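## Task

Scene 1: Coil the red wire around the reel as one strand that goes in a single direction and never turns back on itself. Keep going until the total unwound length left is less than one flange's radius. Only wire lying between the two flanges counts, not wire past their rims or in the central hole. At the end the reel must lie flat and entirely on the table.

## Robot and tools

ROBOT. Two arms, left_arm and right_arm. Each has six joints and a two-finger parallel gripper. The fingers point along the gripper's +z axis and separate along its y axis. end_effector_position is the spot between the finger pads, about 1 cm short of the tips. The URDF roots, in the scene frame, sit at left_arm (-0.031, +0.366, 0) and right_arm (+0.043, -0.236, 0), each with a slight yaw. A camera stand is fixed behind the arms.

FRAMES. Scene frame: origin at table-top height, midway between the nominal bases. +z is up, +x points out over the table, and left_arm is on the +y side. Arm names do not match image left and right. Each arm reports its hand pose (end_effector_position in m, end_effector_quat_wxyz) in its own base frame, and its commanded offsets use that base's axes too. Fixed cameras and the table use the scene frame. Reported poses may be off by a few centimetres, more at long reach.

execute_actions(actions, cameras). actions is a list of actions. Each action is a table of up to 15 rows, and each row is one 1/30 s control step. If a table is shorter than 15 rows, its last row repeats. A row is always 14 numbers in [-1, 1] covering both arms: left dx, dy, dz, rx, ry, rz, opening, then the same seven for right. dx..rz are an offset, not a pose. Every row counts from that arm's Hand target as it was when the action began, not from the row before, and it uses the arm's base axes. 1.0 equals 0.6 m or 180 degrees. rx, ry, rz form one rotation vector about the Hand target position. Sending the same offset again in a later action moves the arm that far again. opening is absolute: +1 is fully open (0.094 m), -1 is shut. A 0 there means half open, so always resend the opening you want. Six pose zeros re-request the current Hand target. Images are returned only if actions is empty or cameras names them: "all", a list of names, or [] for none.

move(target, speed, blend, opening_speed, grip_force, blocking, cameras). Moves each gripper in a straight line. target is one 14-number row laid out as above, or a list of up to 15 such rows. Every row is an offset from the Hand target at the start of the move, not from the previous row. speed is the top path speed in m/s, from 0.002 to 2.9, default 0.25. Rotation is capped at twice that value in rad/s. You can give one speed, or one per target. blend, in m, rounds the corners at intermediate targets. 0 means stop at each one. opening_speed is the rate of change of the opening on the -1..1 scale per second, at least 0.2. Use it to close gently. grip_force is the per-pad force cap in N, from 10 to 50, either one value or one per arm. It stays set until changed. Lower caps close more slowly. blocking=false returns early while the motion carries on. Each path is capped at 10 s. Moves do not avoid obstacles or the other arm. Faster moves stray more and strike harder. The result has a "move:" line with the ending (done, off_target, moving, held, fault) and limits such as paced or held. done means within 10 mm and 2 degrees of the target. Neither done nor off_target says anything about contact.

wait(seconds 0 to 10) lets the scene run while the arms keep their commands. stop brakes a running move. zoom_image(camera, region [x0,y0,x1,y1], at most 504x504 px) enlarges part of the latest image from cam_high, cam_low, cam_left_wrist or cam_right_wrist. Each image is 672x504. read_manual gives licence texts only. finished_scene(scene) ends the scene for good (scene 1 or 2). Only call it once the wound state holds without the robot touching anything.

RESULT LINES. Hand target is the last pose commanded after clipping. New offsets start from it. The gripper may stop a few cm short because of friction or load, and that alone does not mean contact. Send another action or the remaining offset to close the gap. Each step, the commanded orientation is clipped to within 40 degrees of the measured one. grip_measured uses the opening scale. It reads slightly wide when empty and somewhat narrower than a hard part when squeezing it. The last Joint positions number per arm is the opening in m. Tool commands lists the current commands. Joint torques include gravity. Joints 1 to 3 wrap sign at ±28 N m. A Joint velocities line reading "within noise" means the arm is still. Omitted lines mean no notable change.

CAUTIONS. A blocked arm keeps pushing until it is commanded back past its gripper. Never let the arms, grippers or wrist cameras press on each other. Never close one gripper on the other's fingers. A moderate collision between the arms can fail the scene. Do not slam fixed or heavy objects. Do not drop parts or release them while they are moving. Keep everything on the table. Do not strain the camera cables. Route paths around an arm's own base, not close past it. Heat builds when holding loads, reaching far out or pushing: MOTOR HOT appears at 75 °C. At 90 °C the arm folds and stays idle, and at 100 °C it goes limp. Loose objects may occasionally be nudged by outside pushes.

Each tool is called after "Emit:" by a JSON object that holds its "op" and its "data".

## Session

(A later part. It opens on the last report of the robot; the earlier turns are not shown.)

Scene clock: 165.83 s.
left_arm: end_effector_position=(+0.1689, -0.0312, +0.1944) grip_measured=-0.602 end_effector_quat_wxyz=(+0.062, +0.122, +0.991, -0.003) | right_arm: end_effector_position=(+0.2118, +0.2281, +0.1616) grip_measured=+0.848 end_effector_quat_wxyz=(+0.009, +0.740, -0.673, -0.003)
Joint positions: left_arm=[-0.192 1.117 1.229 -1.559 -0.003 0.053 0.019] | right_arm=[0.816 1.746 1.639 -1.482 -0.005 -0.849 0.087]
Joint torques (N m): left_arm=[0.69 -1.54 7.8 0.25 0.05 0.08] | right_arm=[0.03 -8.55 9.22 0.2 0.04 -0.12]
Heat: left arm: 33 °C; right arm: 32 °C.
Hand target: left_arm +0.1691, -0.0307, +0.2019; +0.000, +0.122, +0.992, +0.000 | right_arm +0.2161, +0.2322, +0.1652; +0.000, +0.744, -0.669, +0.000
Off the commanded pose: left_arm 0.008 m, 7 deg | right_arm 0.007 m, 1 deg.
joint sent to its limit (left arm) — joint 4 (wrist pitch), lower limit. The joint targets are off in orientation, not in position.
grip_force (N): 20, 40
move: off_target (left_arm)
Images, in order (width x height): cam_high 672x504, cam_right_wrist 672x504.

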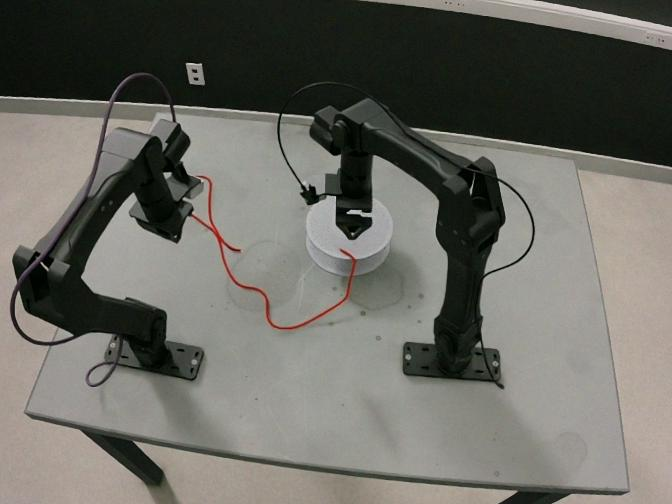

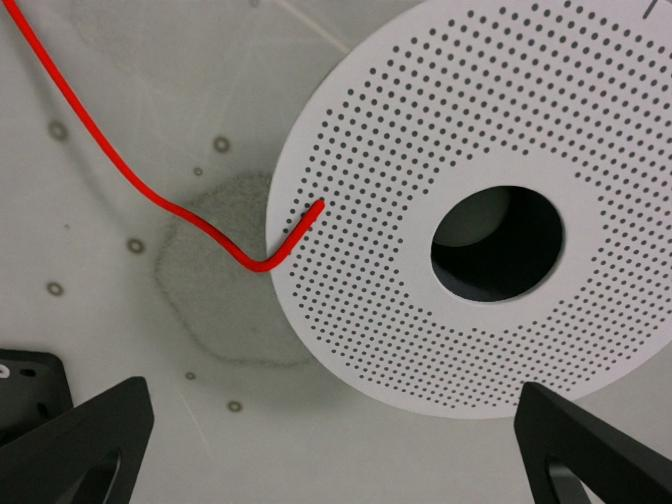

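Emit:
{"op": "move", "data": {"target": [0,0,0,0,0,0,-0.6,0.009,-0.0128,-0.122,0,0,0,0.85], "speed": 0.1, "cameras": ["cam_right_wrist","cam_high","cam_low"]}}

Emit:
{"op": "zoom_image", "data": {"camera": "cam_low", "region": [340, 210, 480, 315]}}

Emit:
{"op": "zoom_image", "data": {"camera": "cam_high", "region": [290, 150, 410, 290]}}

Scene clock: 170.10 s.
left_arm: end_effector_position=(+0.1689, -0.0312, +0.1944) grip_measured=-0.602 end_effector_quat_wxyz=(+0.062, +0.122, +0.991, -0.003) | right_arm: end_effector_position=(+0.2196, +0.2269, +0.0951) grip_measured=+0.848 end_effector_quat_wxyz=(+0.000, +0.743, -0.670, -0.003)
Joint positions: left_arm=[-0.192 1.117 1.229 -1.559 -0.003 0.053 0.019] | right_arm=[0.796 1.746 1.375 -1.2 -0.005 -0.878 0.087]
Joint torques (N m): left_arm=[0.69 -1.51 7.79 0.25 0.05 0.07] | right_arm=[-0.69 -9.28 6.15 0.35 0.04 -0.1]
Heat: left arm: 33 °C; right arm: 32 °C.
Hand target: left_arm +0.1691, -0.0307, +0.2019; +0.000, +0.122, +0.992, +0.000 | right_arm +0.2214, +0.2245, +0.0920; +0.000, +0.743, -0.669, +0.000
Off the commanded pose: left_arm 0.008 m, 7 deg | right_arm 0.004 m, 0 deg.
joint sent to its limit (left arm) — joint 4 (wrist pitch), lower limit. The joint targets are off in orientation, not in position.
grip_force (N): 20, 40
move: off_target (left_arm)
Images, in order (width x height): cam_high 672x504, cam_low 672x504, cam_right_wrist 672x504.

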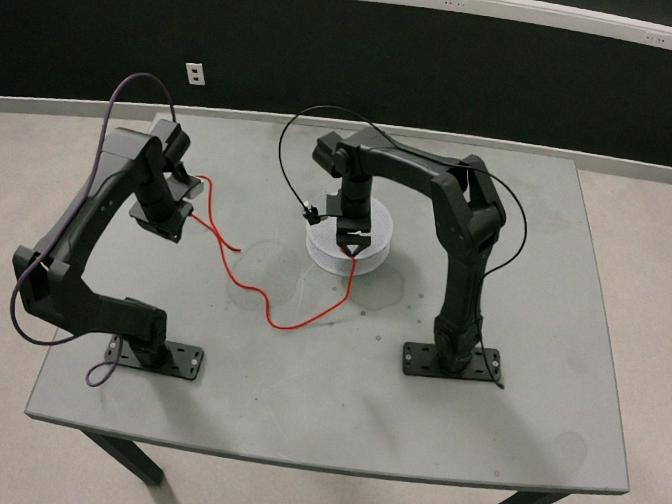

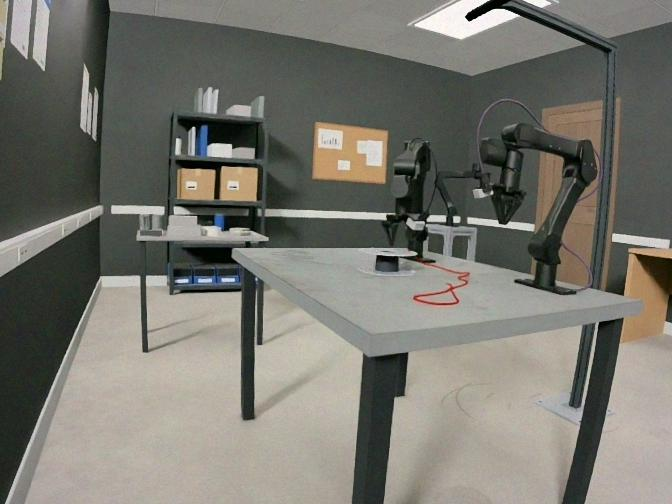

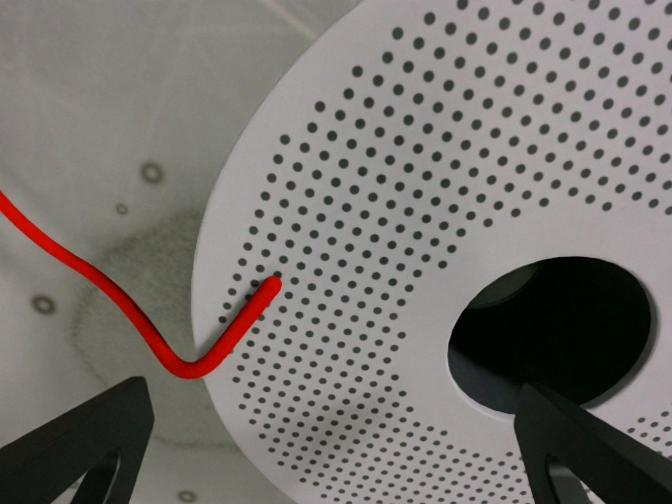

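Scaled by 3.600 from the camera's 672x504 image, which has a finer 960x720 frame.

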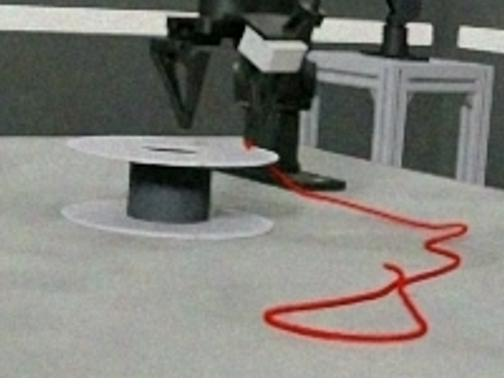

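Scaled by 3.600 from the camera's 672x504 image, which has a finer 960x720 frame.

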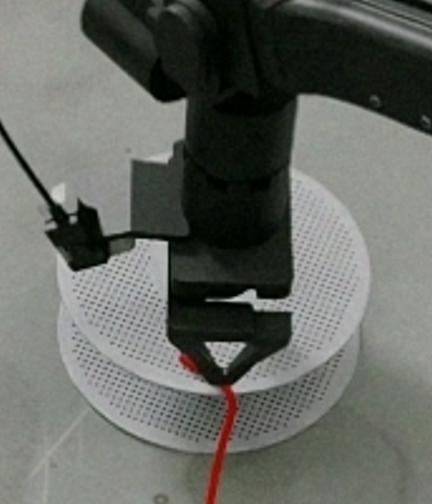

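Emit:
{"op": "move", "data": {"target": [[0,0,0,0,0,0,-0.6,-0.0073,-0.0123,0,0,0,0.0355,0.85],[0,0,0,0,0,0,-0.6,-0.0073,-0.0123,-0.04,0,0,0.0355,0.85]], "speed": 0.05, "cameras": ["cam_right_wrist","cam_high","cam_low"]}}

Emit:
{"op": "zoom_image", "data": {"camera": "cam_low", "region": [340, 210, 480, 315]}}

Emit:
{"op": "zoom_image", "data": {"camera": "cam_high", "region": [290, 150, 410, 290]}}

Scene clock: 176.80 s.
left_arm: end_effector_position=(+0.1689, -0.0312, +0.1944) grip_measured=-0.602 end_effector_quat_wxyz=(+0.062, +0.122, +0.991, -0.003) | right_arm: end_effector_position=(+0.2142, +0.2189, +0.0678) grip_measured=+0.848 end_effector_quat_wxyz=(+0.008, +0.779, -0.627, -0.003)
Joint positions: left_arm=[-0.192 1.117 1.229 -1.559 -0.003 0.053 0.019] | right_arm=[0.79 1.744 1.263 -1.105 -0.005 -0.997 0.087]
Joint torques (N m): left_arm=[0.68 -1.54 7.77 0.25 0.05 0.07] | right_arm=[-0.79 -10.15 5.94 0.37 0.04 -0.09]
Heat: left arm: 33 °C; right arm: 33 °C.
Hand target: left_arm +0.1691, -0.0307, +0.2019; +0.000, +0.122, +0.992, +0.000 | right_arm +0.2170, +0.2171, +0.0679; +0.000, +0.780, -0.626, +0.000
Off the commanded pose: left_arm 0.008 m, 7 deg | right_arm 0.003 m, 1 deg.
joint sent to its limit (left arm) — joint 4 (wrist pitch), lower limit. The joint targets are off in orientation, not in position.
grip_force (N): 20, 40
move: off_target (left_arm)
Images, in order (width x height): cam_high 672x504, cam_low 672x504, cam_right_wrist 672x504.

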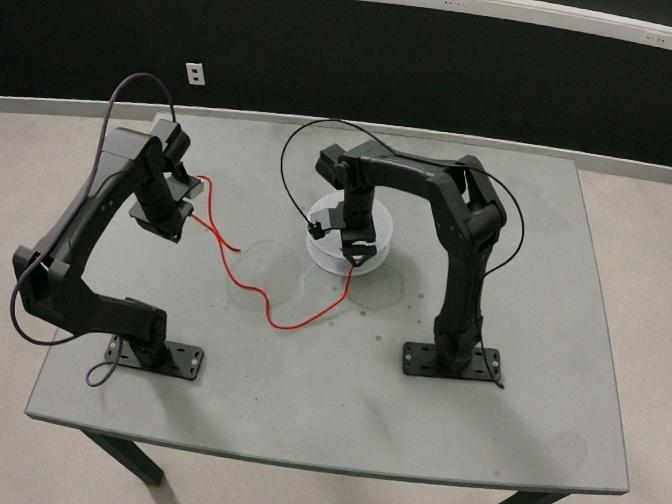

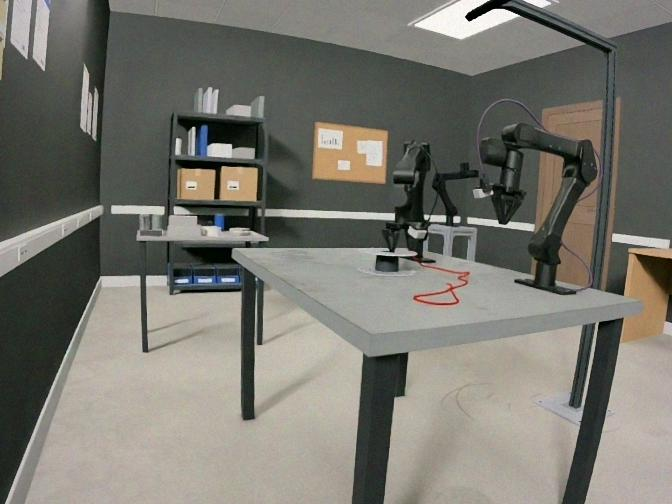

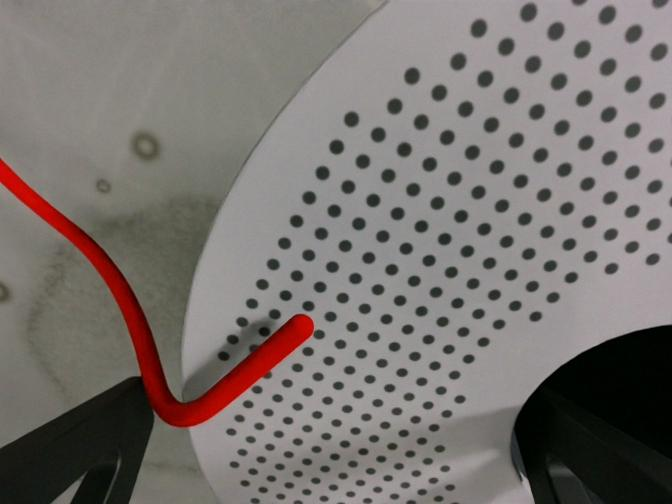

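Scaled by 3.600 from the camera's 672x504 image, which has a finer 960x720 frame.

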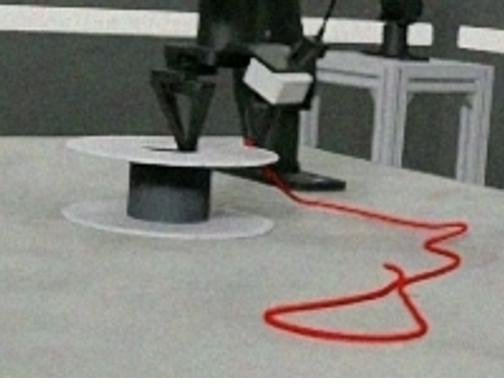

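Scaled by 3.600 from the camera's 672x504 image, which has a finer 960x720 frame.

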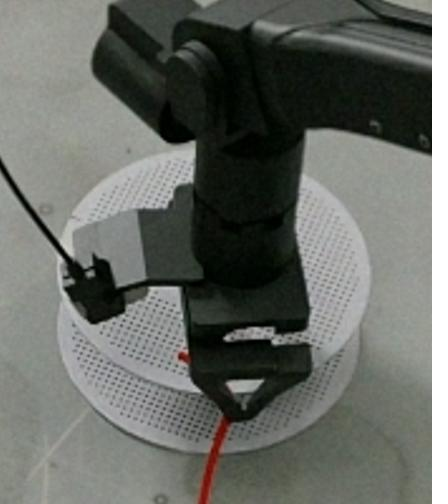

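Emit:
{"op": "move", "data": {"target": [[0,0,0,0,0,0,-0.6,0,0,-0.01,0,0,0,0.85],[0,0,0,0,0,0,-0.6,0,0,-0.01,0,0,0,0.4]], "speed": 0.05, "grip_force": [20,30], "opening_speed": 0.25, "cameras": ["cam_right_wrist","cam_high","cam_low"]}}

Emit:
{"op": "zoom_image", "data": {"camera": "cam_low", "region": [340, 210, 480, 315]}}

Emit:
{"op": "zoom_image", "data": {"camera": "cam_high", "region": [290, 150, 410, 290]}}

Scene clock: 181.57 s.
left_arm: end_effector_position=(+0.1689, -0.0312, +0.1944) grip_measured=-0.602 end_effector_quat_wxyz=(+0.062, +0.122, +0.991, -0.003) | right_arm: end_effector_position=(+0.2170, +0.2217, +0.0633) grip_measured=+0.580 end_effector_quat_wxyz=(-0.002, +0.781, -0.625, -0.002)
Joint positions: left_arm=[-0.192 1.117 1.229 -1.559 -0.003 0.053 0.019] | right_arm=[0.79 1.744 1.244 -1.067 -0.005 -1.002 0.074]
Joint torques (N m): left_arm=[0.68 -1.52 7.77 0.25 0.05 0.08] | right_arm=[-0.73 -9.68 5.97 0.26 0.05 -0.06]
Heat: left arm: 33 °C; right arm: 33 °C.
Hand target: left_arm +0.1691, -0.0307, +0.2019; +0.000, +0.122, +0.992, +0.000 | right_arm +0.2170, +0.2171, +0.0619; +0.000, +0.780, -0.626, +0.000
Off the commanded pose: left_arm 0.008 m, 7 deg | right_arm 0.005 m, 0 deg.
joint sent to its limit (left arm) — joint 4 (wrist pitch), lower limit. The joint targets are off in orientation, not in position.
grip_force (N): 20, 30
move: off_target (left_arm)
Images, in order (width x height): cam_high 672x504, cam_low 672x504, cam_right_wrist 672x504.

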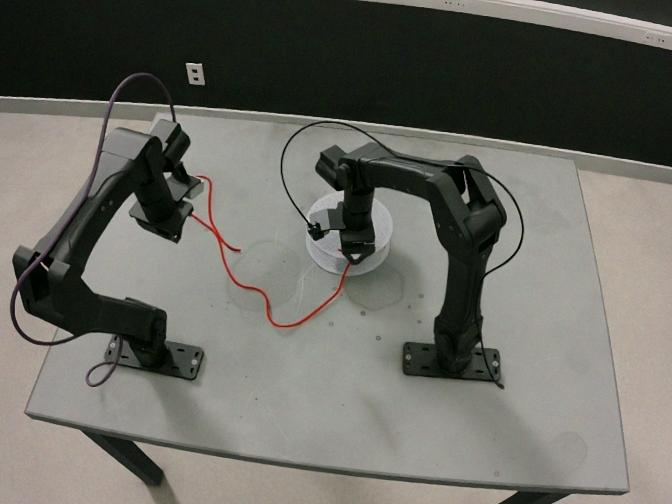

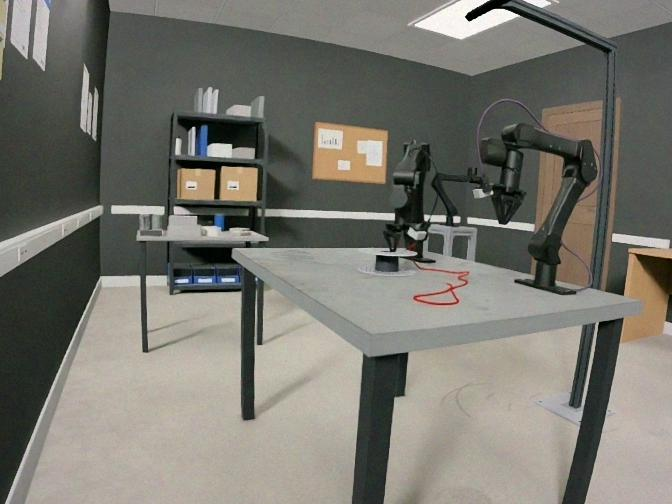

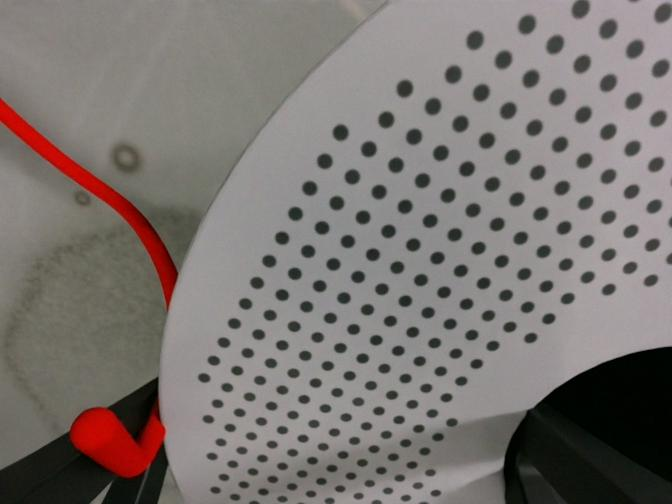

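Scaled by 3.600 from the camera's 672x504 image, which has a finer 960x720 frame.

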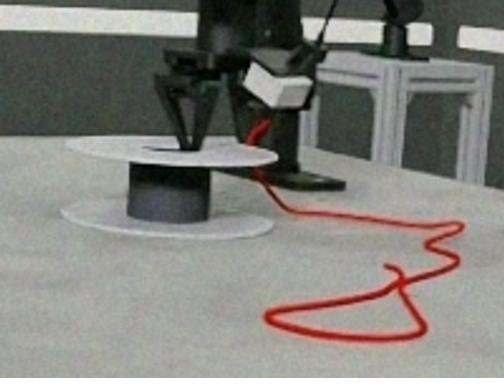

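Scaled by 3.600 from the camera's 672x504 image, which has a finer 960x720 frame.

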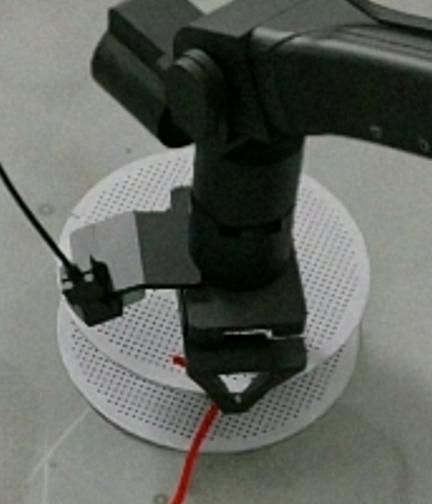

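Emit:
{"op": "move", "data": {"target": [[0,0,0,0,0,0,-0.6,0.0088,-0.0239,0,0,0,0.0833,0.4],[0,0,0,0,0,0,-0.6,0.0234,-0.0446,0,0,0,0.1667,0.4]], "speed": 0.06, "blend": [0.005,0], "cameras": ["cam_right_wrist","cam_high","cam_low"]}}

Emit:
{"op": "zoom_image", "data": {"camera": "cam_low", "region": [340, 210, 480, 315]}}

Emit:
{"op": "zoom_image", "data": {"camera": "cam_high", "region": [270, 150, 410, 313]}}

Scene clock: 189.57 s.
left_arm: end_effector_position=(+0.1689, -0.0312, +0.1944) grip_measured=-0.602 end_effector_quat_wxyz=(+0.062, +0.122, +0.991, -0.003) | right_arm: end_effector_position=(+0.2341, +0.1957, +0.0625) grip_measured=+0.579 end_effector_quat_wxyz=(-0.002, +0.913, -0.408, +0.001)
Joint positions: left_arm=[-0.192 1.117 1.229 -1.559 -0.003 0.053 0.019] | right_arm=[0.693 1.727 1.22 -1.06 -0.001 -1.609 0.074]
Joint torques (N m): left_arm=[0.66 -1.52 7.79 0.25 0.04 0.07] | right_arm=[-0.7 -10.36 5.18 0.25 -0.02 -0.21]
Heat: left arm: 33 °C; right arm: 33 °C.
Hand target: left_arm +0.1691, -0.0307, +0.2019; +0.000, +0.122, +0.992, +0.000 | right_arm +0.2311, +0.1903, +0.0619; +0.000, +0.915, -0.403, +0.000
Off the commanded pose: left_arm 0.008 m, 7 deg | right_arm 0.006 m, 1 deg.
joint sent to its limit (left arm) — joint 4 (wrist pitch), lower limit. The joint targets are off in orientation, not in position.
grip_force (N): 20, 30
move: off_target (left_arm)
Images, in order (width x height): cam_high 672x504, cam_low 672x504, cam_right_wrist 672x504.

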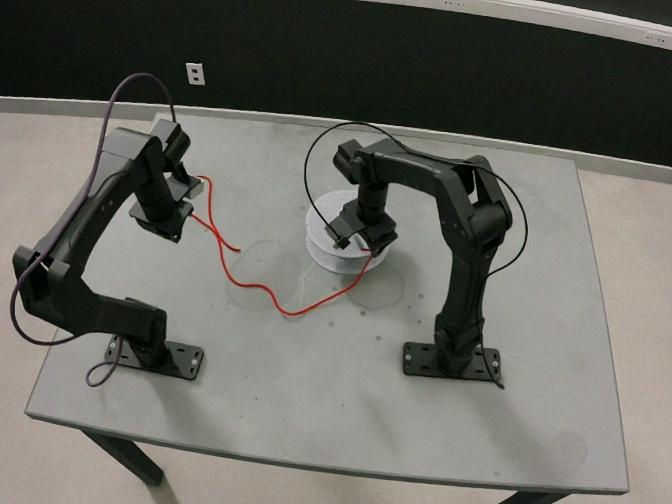

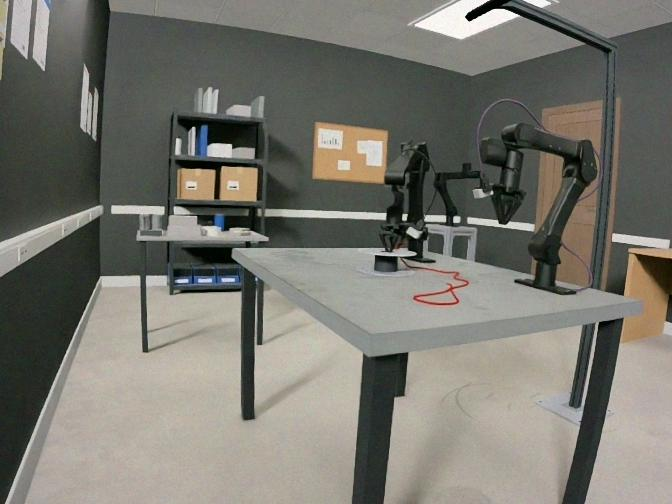

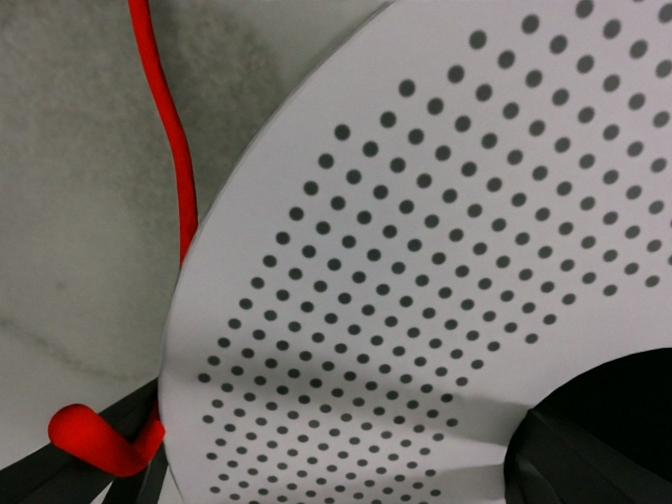

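Scaled by 3.600 from the camera's 672x504 image, which has a finer 960x720 frame.

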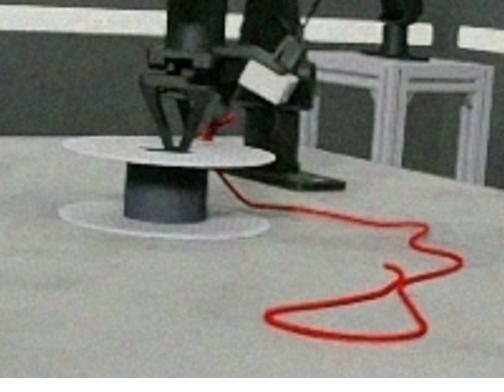

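Scaled by 3.092 from the camera's 672x504 image, which has a finer 960x720 frame.

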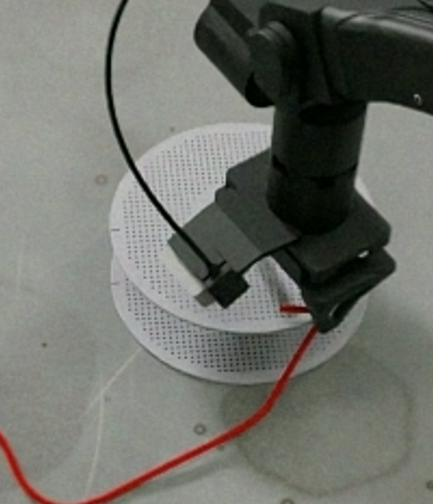

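Emit:
{"op": "move", "data": {"target": [[0,0,0,0,0,0,-0.6,0.0195,-0.0163,0,0,0,0.0833,0.4],[0,0,0,0,0,0,-0.6,0.0195,-0.0163,0,0,0,0.0833,0.85],[0,0,0,0,0,0,-0.6,0.0195,-0.0163,0.09,0,0,0.0833,0.85]], "speed": 0.06, "opening_speed": 0.3, "cameras": ["cam_right_wrist","cam_high","cam_low"]}}

Emit:
{"op": "zoom_image", "data": {"camera": "cam_low", "region": [340, 210, 480, 315]}}

Emit:
{"op": "zoom_image", "data": {"camera": "cam_high", "region": [270, 150, 410, 313]}}

Scene clock: 197.93 s.
left_arm: end_effector_position=(+0.1689, -0.0312, +0.1944) grip_measured=-0.602 end_effector_quat_wxyz=(+0.062, +0.122, +0.991, -0.003) | right_arm: end_effector_position=(+0.2411, +0.1821, +0.1036) grip_measured=+0.848 end_effector_quat_wxyz=(+0.009, +0.960, -0.281, -0.007)
Joint positions: left_arm=[-0.192 1.117 1.229 -1.559 -0.003 0.053 0.019] | right_arm=[0.643 1.712 1.369 -1.251 -0.001 -1.928 0.087]
Joint torques (N m): left_arm=[0.68 -1.51 7.79 0.25 0.05 0.07] | right_arm=[-0.69 -11.03 9.03 -0.03 -0.01 -0.1]
Heat: left arm: 33 °C; right arm: 33 °C.
Hand target: left_arm +0.1691, -0.0307, +0.2019; +0.000, +0.122, +0.992, +0.000 | right_arm +0.2428, +0.1805, +0.1159; +0.000, +0.960, -0.280, +0.000
Off the commanded pose: left_arm 0.008 m, 7 deg | right_arm 0.012 m, 1 deg.
joint sent to its limit (left arm) — joint 4 (wrist pitch), lower limit. The joint targets are off in orientation, not in position.
grip_force (N): 20, 30
move: off_target (left_arm, right_arm)
Images, in order (width x height): cam_high 672x504, cam_low 672x504, cam_right_wrist 672x504.

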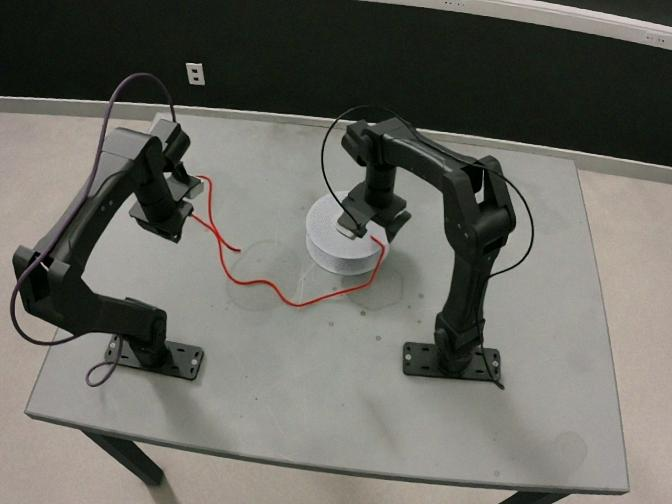

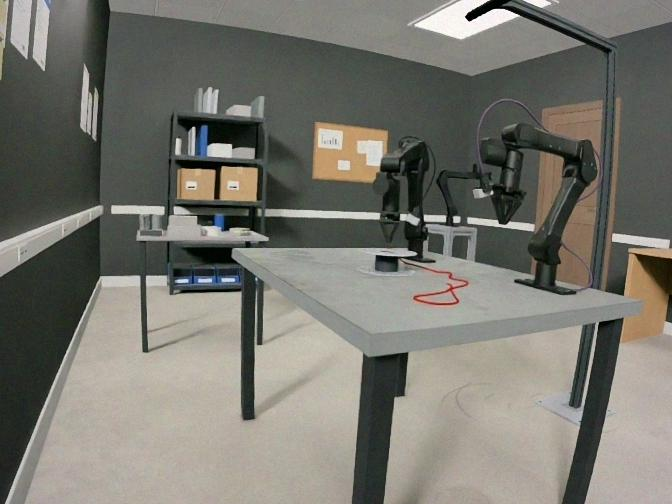

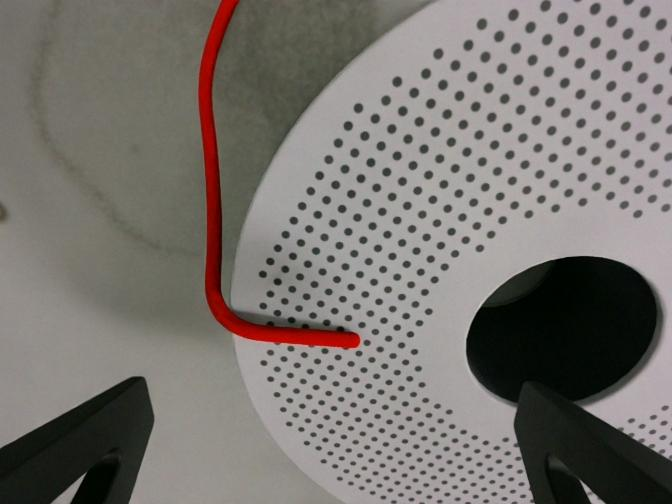

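Scaled by 3.600 from the camera's 672x504 image, which has a finer 960x720 frame.

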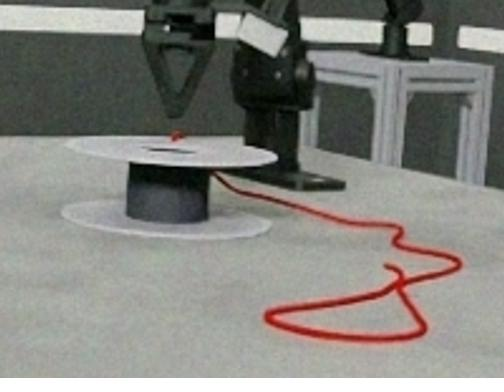

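Scaled by 3.092 from the camera's 672x504 image, which has a finer 960x720 frame.

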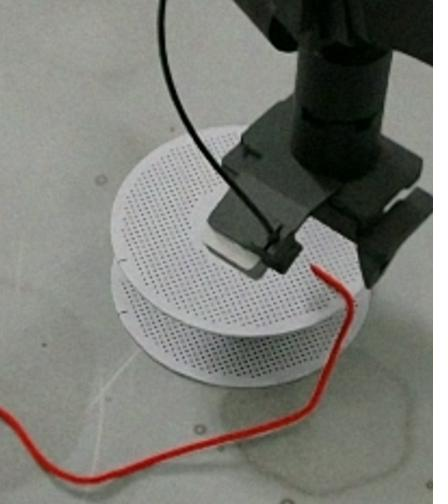

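Emit:
{"op": "move", "data": {"target": [[0,0,0,0,0,0,-0.6,0.006,-0.004,0.05,0,0,-0.5,0.85],[0,0,0,0,0,0,-0.6,0.006,-0.004,0.05,0,0,-0.999,0.85],[0,0,0,0,0,0,-0.6,0.006,-0.004,-0.03,0,0,-0.999,0.85]], "speed": [0.4,0.4,0.1], "cameras": ["cam_right_wrist","cam_high","cam_low"]}}

Emit:
{"op": "zoom_image", "data": {"camera": "cam_high", "region": [270, 150, 410, 313]}}

Scene clock: 206.43 s.
left_arm: end_effector_position=(+0.1689, -0.0312, +0.1944) grip_measured=-0.602 end_effector_quat_wxyz=(+0.062, +0.122, +0.991, -0.003) | right_arm: end_effector_position=(+0.2462, +0.1797, +0.0978) grip_measured=+0.848 end_effector_quat_wxyz=(-0.003, +0.272, +0.962, -0.003)
Joint positions: left_arm=[-0.192 1.117 1.229 -1.559 -0.003 0.053 0.019] | right_arm=[0.627 1.712 1.346 -1.214 -0.001 1.178 0.087]
Joint torques (N m): left_arm=[0.66 -1.54 7.77 0.25 0.05 0.08] | right_arm=[-0.51 -9.85 6.02 0.31 -0.05 0.11]
Motor temperatures (°C): left_arm=[28 31 33 26 23 25 25] | right_arm=[24 34 29 30 23 24 24]
Heat: left arm: 33 °C; right arm: 34 °C.
Hand target: left_arm +0.1691, -0.0307, +0.2019; +0.000, +0.122, +0.992, +0.000 | right_arm +0.2464, +0.1781, +0.0979; +0.000, +0.279, +0.960, +0.000
Off the commanded pose: left_arm 0.008 m, 7 deg | right_arm 0.002 m, 1 deg.
joint sent to its limit (left arm) — joint 4 (wrist pitch), lower limit. The joint targets are off in orientation, not in position.
grip_force (N): 20, 30
move: off_target (left_arm)
Images, in order (width x height): cam_high 672x504, cam_low 672x504, cam_right_wrist 672x504.

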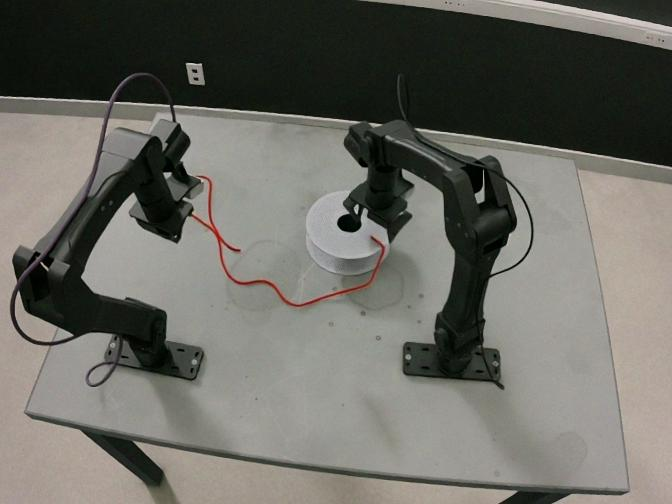

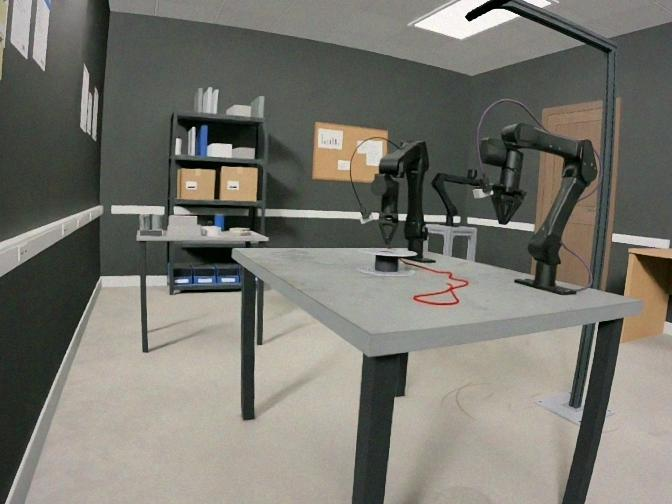

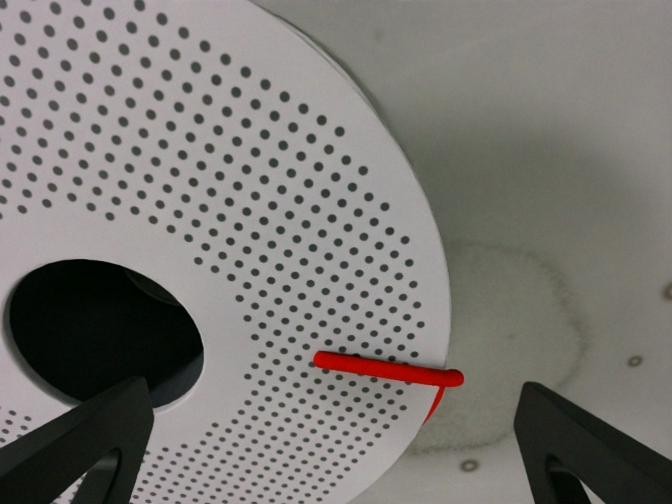

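Scaled by 3.092 from the camera's 672x504 image, which has a finer 960x720 frame.

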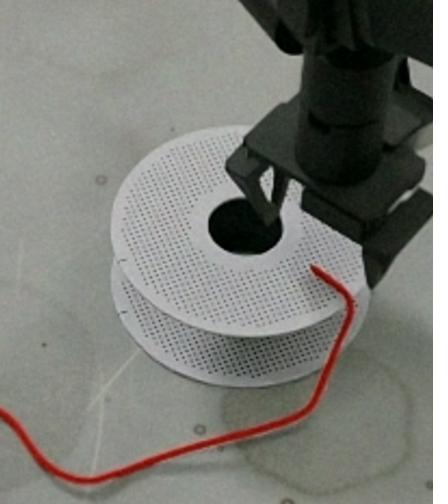

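Emit:
{"op": "move", "data": {"target": [[0,0,0,0,0,0,-0.6,-0.0137,0.0095,0,0,0,-0.037,0.85],[0,0,0,0,0,0,-0.6,-0.0137,0.0095,-0.0635,0,0,-0.037,0.85]], "speed": 0.05, "cameras": ["cam_right_wrist"]}}

Emit:
{"op": "zoom_image", "data": {"camera": "cam_right_wrist", "region": [0, 252, 504, 504]}}

Scene clock: 211.70 s.
left_arm: end_effector_position=(+0.1689, -0.0312, +0.1944) grip_measured=-0.602 end_effector_quat_wxyz=(+0.062, +0.122, +0.991, -0.003) | right_arm: end_effector_position=(+0.2411, +0.1835, +0.0646) grip_measured=+0.848 end_effector_quat_wxyz=(+0.002, +0.333, +0.943, +0.004)
Joint positions: left_arm=[-0.192 1.117 1.229 -1.559 -0.003 0.053 0.019] | right_arm=[0.646 1.712 1.211 -1.061 -0.002 1.326 0.087]
Joint torques (N m): left_arm=[0.68 -1.54 7.79 0.25 0.05 0.08] | right_arm=[0.62 -8.42 5.82 0.32 0 0.11]
Heat: left arm: 33 °C; right arm: 34 °C.
Hand target: left_arm +0.1691, -0.0307, +0.2019; +0.000, +0.122, +0.992, +0.000 | right_arm +0.2382, +0.1838, +0.0598; +0.000, +0.334, +0.943, +0.000
Off the commanded pose: left_arm 0.008 m, 7 deg | right_arm 0.006 m, 1 deg.
joint sent to its limit (left arm) — joint 4 (wrist pitch), lower limit. The joint targets are off in orientation, not in position.
grip_force (N): 20, 30
move: off_target (left_arm)
Images, in order (width x height): cam_right_wrist 672x504.

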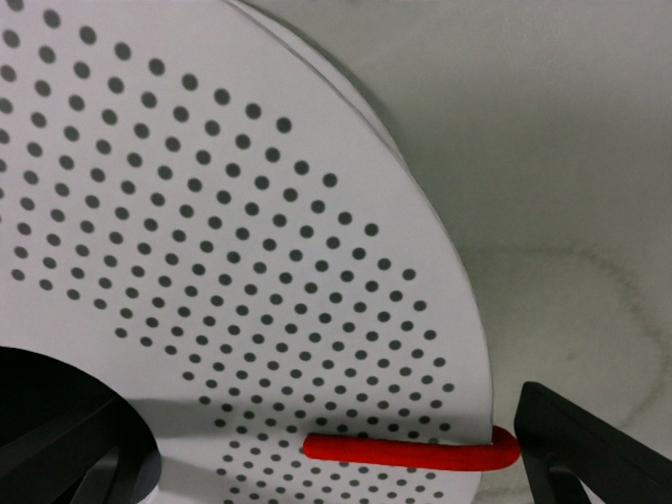

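Scaled by 1.000.

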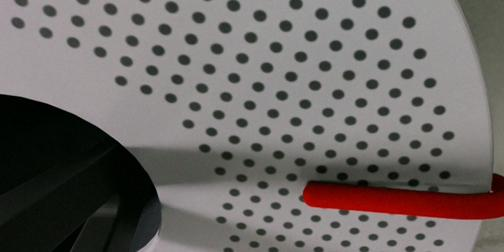

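Emit:
{"op": "move", "data": {"target": [[0,0,0,0,0,0,-0.6,0,0,-0.009,0,0,0,0.85],[0,0,0,0,0,0,-0.6,0,0,-0.009,0,0,0,0.4]], "speed": 0.05, "opening_speed": 0.25, "cameras": ["cam_right_wrist","cam_high","cam_low"]}}

Emit:
{"op": "zoom_image", "data": {"camera": "cam_high", "region": [270, 150, 410, 313]}}

Scene clock: 215.70 s.
left_arm: end_effector_position=(+0.1689, -0.0312, +0.1944) grip_measured=-0.602 end_effector_quat_wxyz=(+0.062, +0.122, +0.991, -0.003) | right_arm: end_effector_position=(+0.2440, +0.1859, +0.0609) grip_measured=+0.585 end_effector_quat_wxyz=(+0.007, +0.333, +0.943, +0.013)
Joint positions: left_arm=[-0.192 1.117 1.229 -1.559 -0.003 0.053 0.019] | right_arm=[0.646 1.712 1.196 -1.027 -0.003 1.326 0.074]
Joint torques (N m): left_arm=[0.68 -1.51 7.77 0.24 0.05 0.08] | right_arm=[0.59 -7.98 5.93 0.21 0.01 0.1]
Heat: left arm: 33 °C; right arm: 34 °C.
Hand target: left_arm +0.1691, -0.0307, +0.2019; +0.000, +0.122, +0.992, +0.000 | right_arm +0.2382, +0.1838, +0.0544; +0.000, +0.334, +0.943, +0.000
Off the commanded pose: left_arm 0.008 m, 7 deg | right_arm 0.009 m, 2 deg.
joint sent to its limit (left arm) — joint 4 (wrist pitch), lower limit. The joint targets are off in orientation, not in position.
grip_force (N): 20, 30
move: off_target (left_arm)
Images, in order (width x height): cam_high 672x504, cam_low 672x504, cam_right_wrist 672x504.

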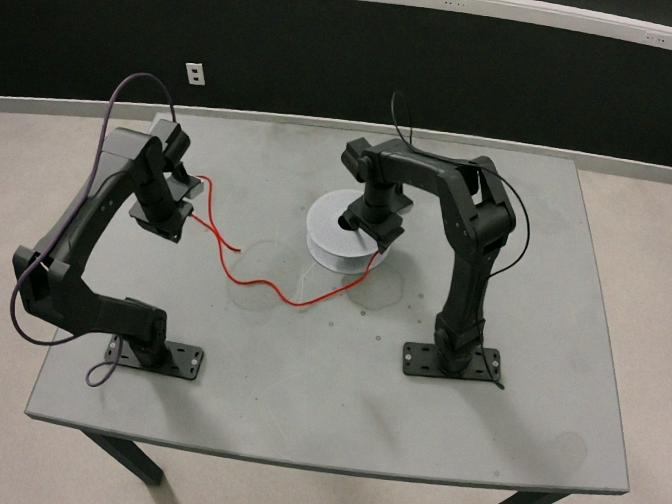

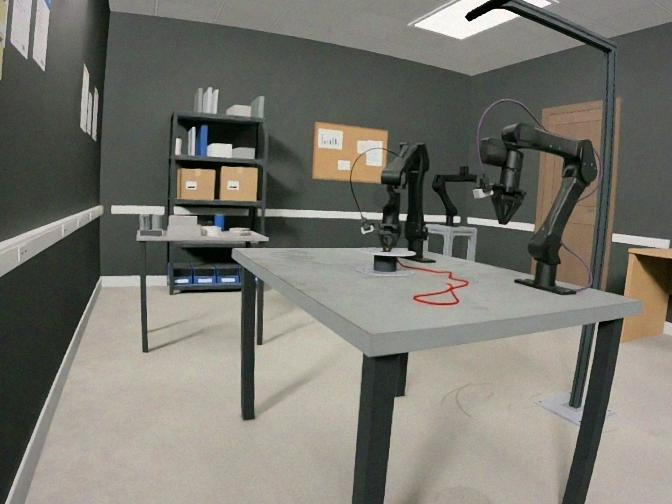

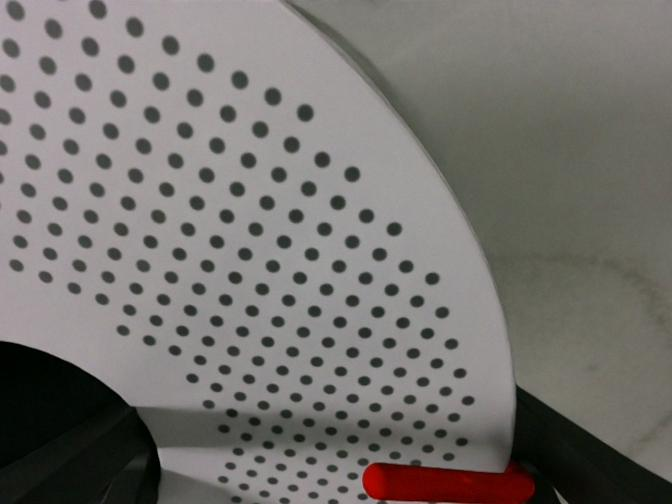

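Scaled by 3.092 from the camera's 672x504 image, which has a finer 960x720 frame.

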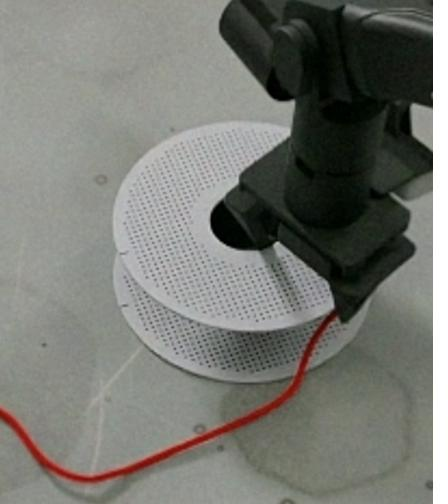

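Emit:
{"op": "move", "data": {"target": [[0,0,0,0,0,0,-0.6,0.0219,-0.0125,0,0,0,0.0833,0.4],[0,0,0,0,0,0,-0.6,0.0462,-0.0189,0,0,0,0.1667,0.4],[0,0,0,0,0,0,-0.6,0.0714,-0.0188,0,0,0,0.25,0.4],[0,0,0,0,0,0,-0.6,0.0957,-0.0121,0,0,0,0.333,0.4],[0,0,0,0,0,0,-0.6,0.1175,0.0006,0,0,0,0.4167,0.4],[0,0,0,0,0,0,-0.6,0.1352,0.0185,0,0,0,0.5,0.4]], "speed": 0.08, "blend": [0.005,0.005,0.005,0.005,0.005,0], "cameras": ["cam_right_wrist","cam_high","cam_low"]}}

Emit:
{"op": "zoom_image", "data": {"camera": "cam_high", "region": [270, 150, 410, 313]}}

Emit:
{"op": "zoom_image", "data": {"camera": "cam_low", "region": [340, 210, 480, 315]}}

Scene clock: 230.70 s.
left_arm: end_effector_position=(+0.1689, -0.0312, +0.1944) grip_measured=-0.602 end_effector_quat_wxyz=(+0.062, +0.122, +0.991, -0.003) | right_arm: end_effector_position=(+0.3136, +0.2020, +0.0612) grip_measured=+0.516 end_effector_quat_wxyz=(+0.007, -0.415, +0.909, +0.031)
Joint positions: left_arm=[-0.192 1.117 1.229 -1.559 -0.003 0.053 0.019] | right_arm=[0.541 1.963 1.518 -1.105 -0.059 -0.316 0.071]
Joint torques (N m): left_arm=[0.66 -1.51 7.79 0.25 0.05 0.08] | right_arm=[0.24 -9.17 8.62 0.18 0.51 -0.35]
Heat: left arm: 33 °C; right arm: 33 °C.
Hand target: left_arm +0.1691, -0.0307, +0.2019; +0.000, +0.122, +0.992, +0.000 | right_arm +0.3194, +0.1949, +0.0544; +0.000, -0.430, +0.903, +0.000
Off the commanded pose: left_arm 0.008 m, 7 deg | right_arm 0.011 m, 4 deg.
joint sent to its limit (left arm) — joint 4 (wrist pitch), lower limit. The joint targets are off in orientation, not in position.
grip_force (N): 20, 30
move: off_target (left_arm, right_arm)
Images, in order (width x height): cam_high 672x504, cam_low 672x504, cam_right_wrist 672x504.

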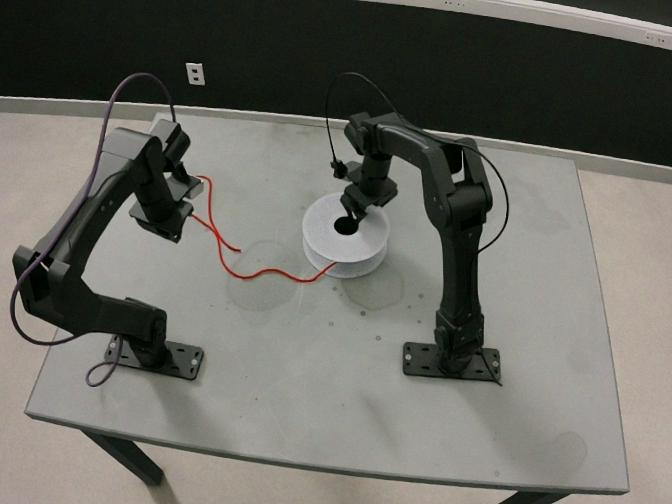

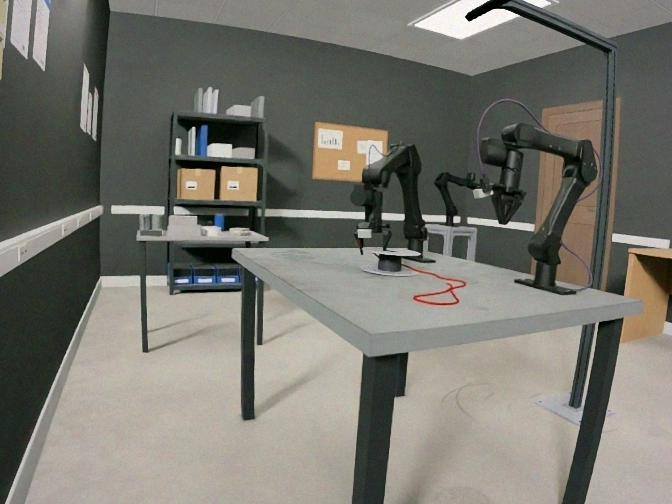

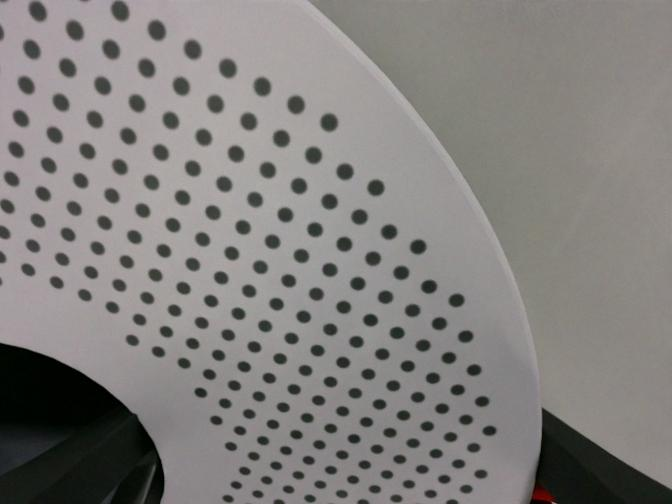

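Scaled by 3.092 from the camera's 672x504 image, which has a finer 960x720 frame.

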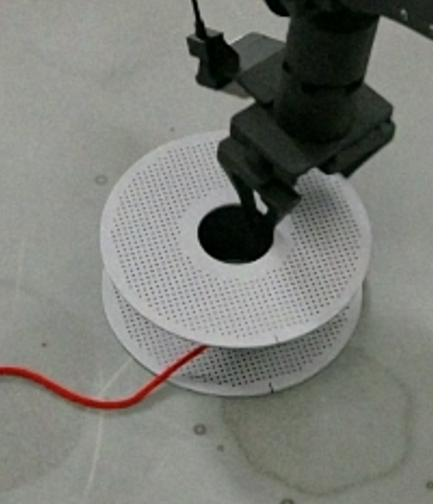

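Scaled by 3.600 from the camera's 672x504 image, which has a finer 960x720 frame.

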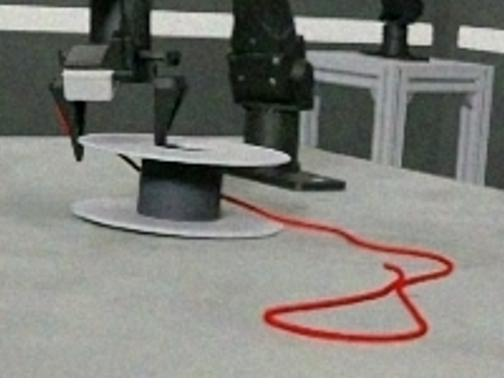

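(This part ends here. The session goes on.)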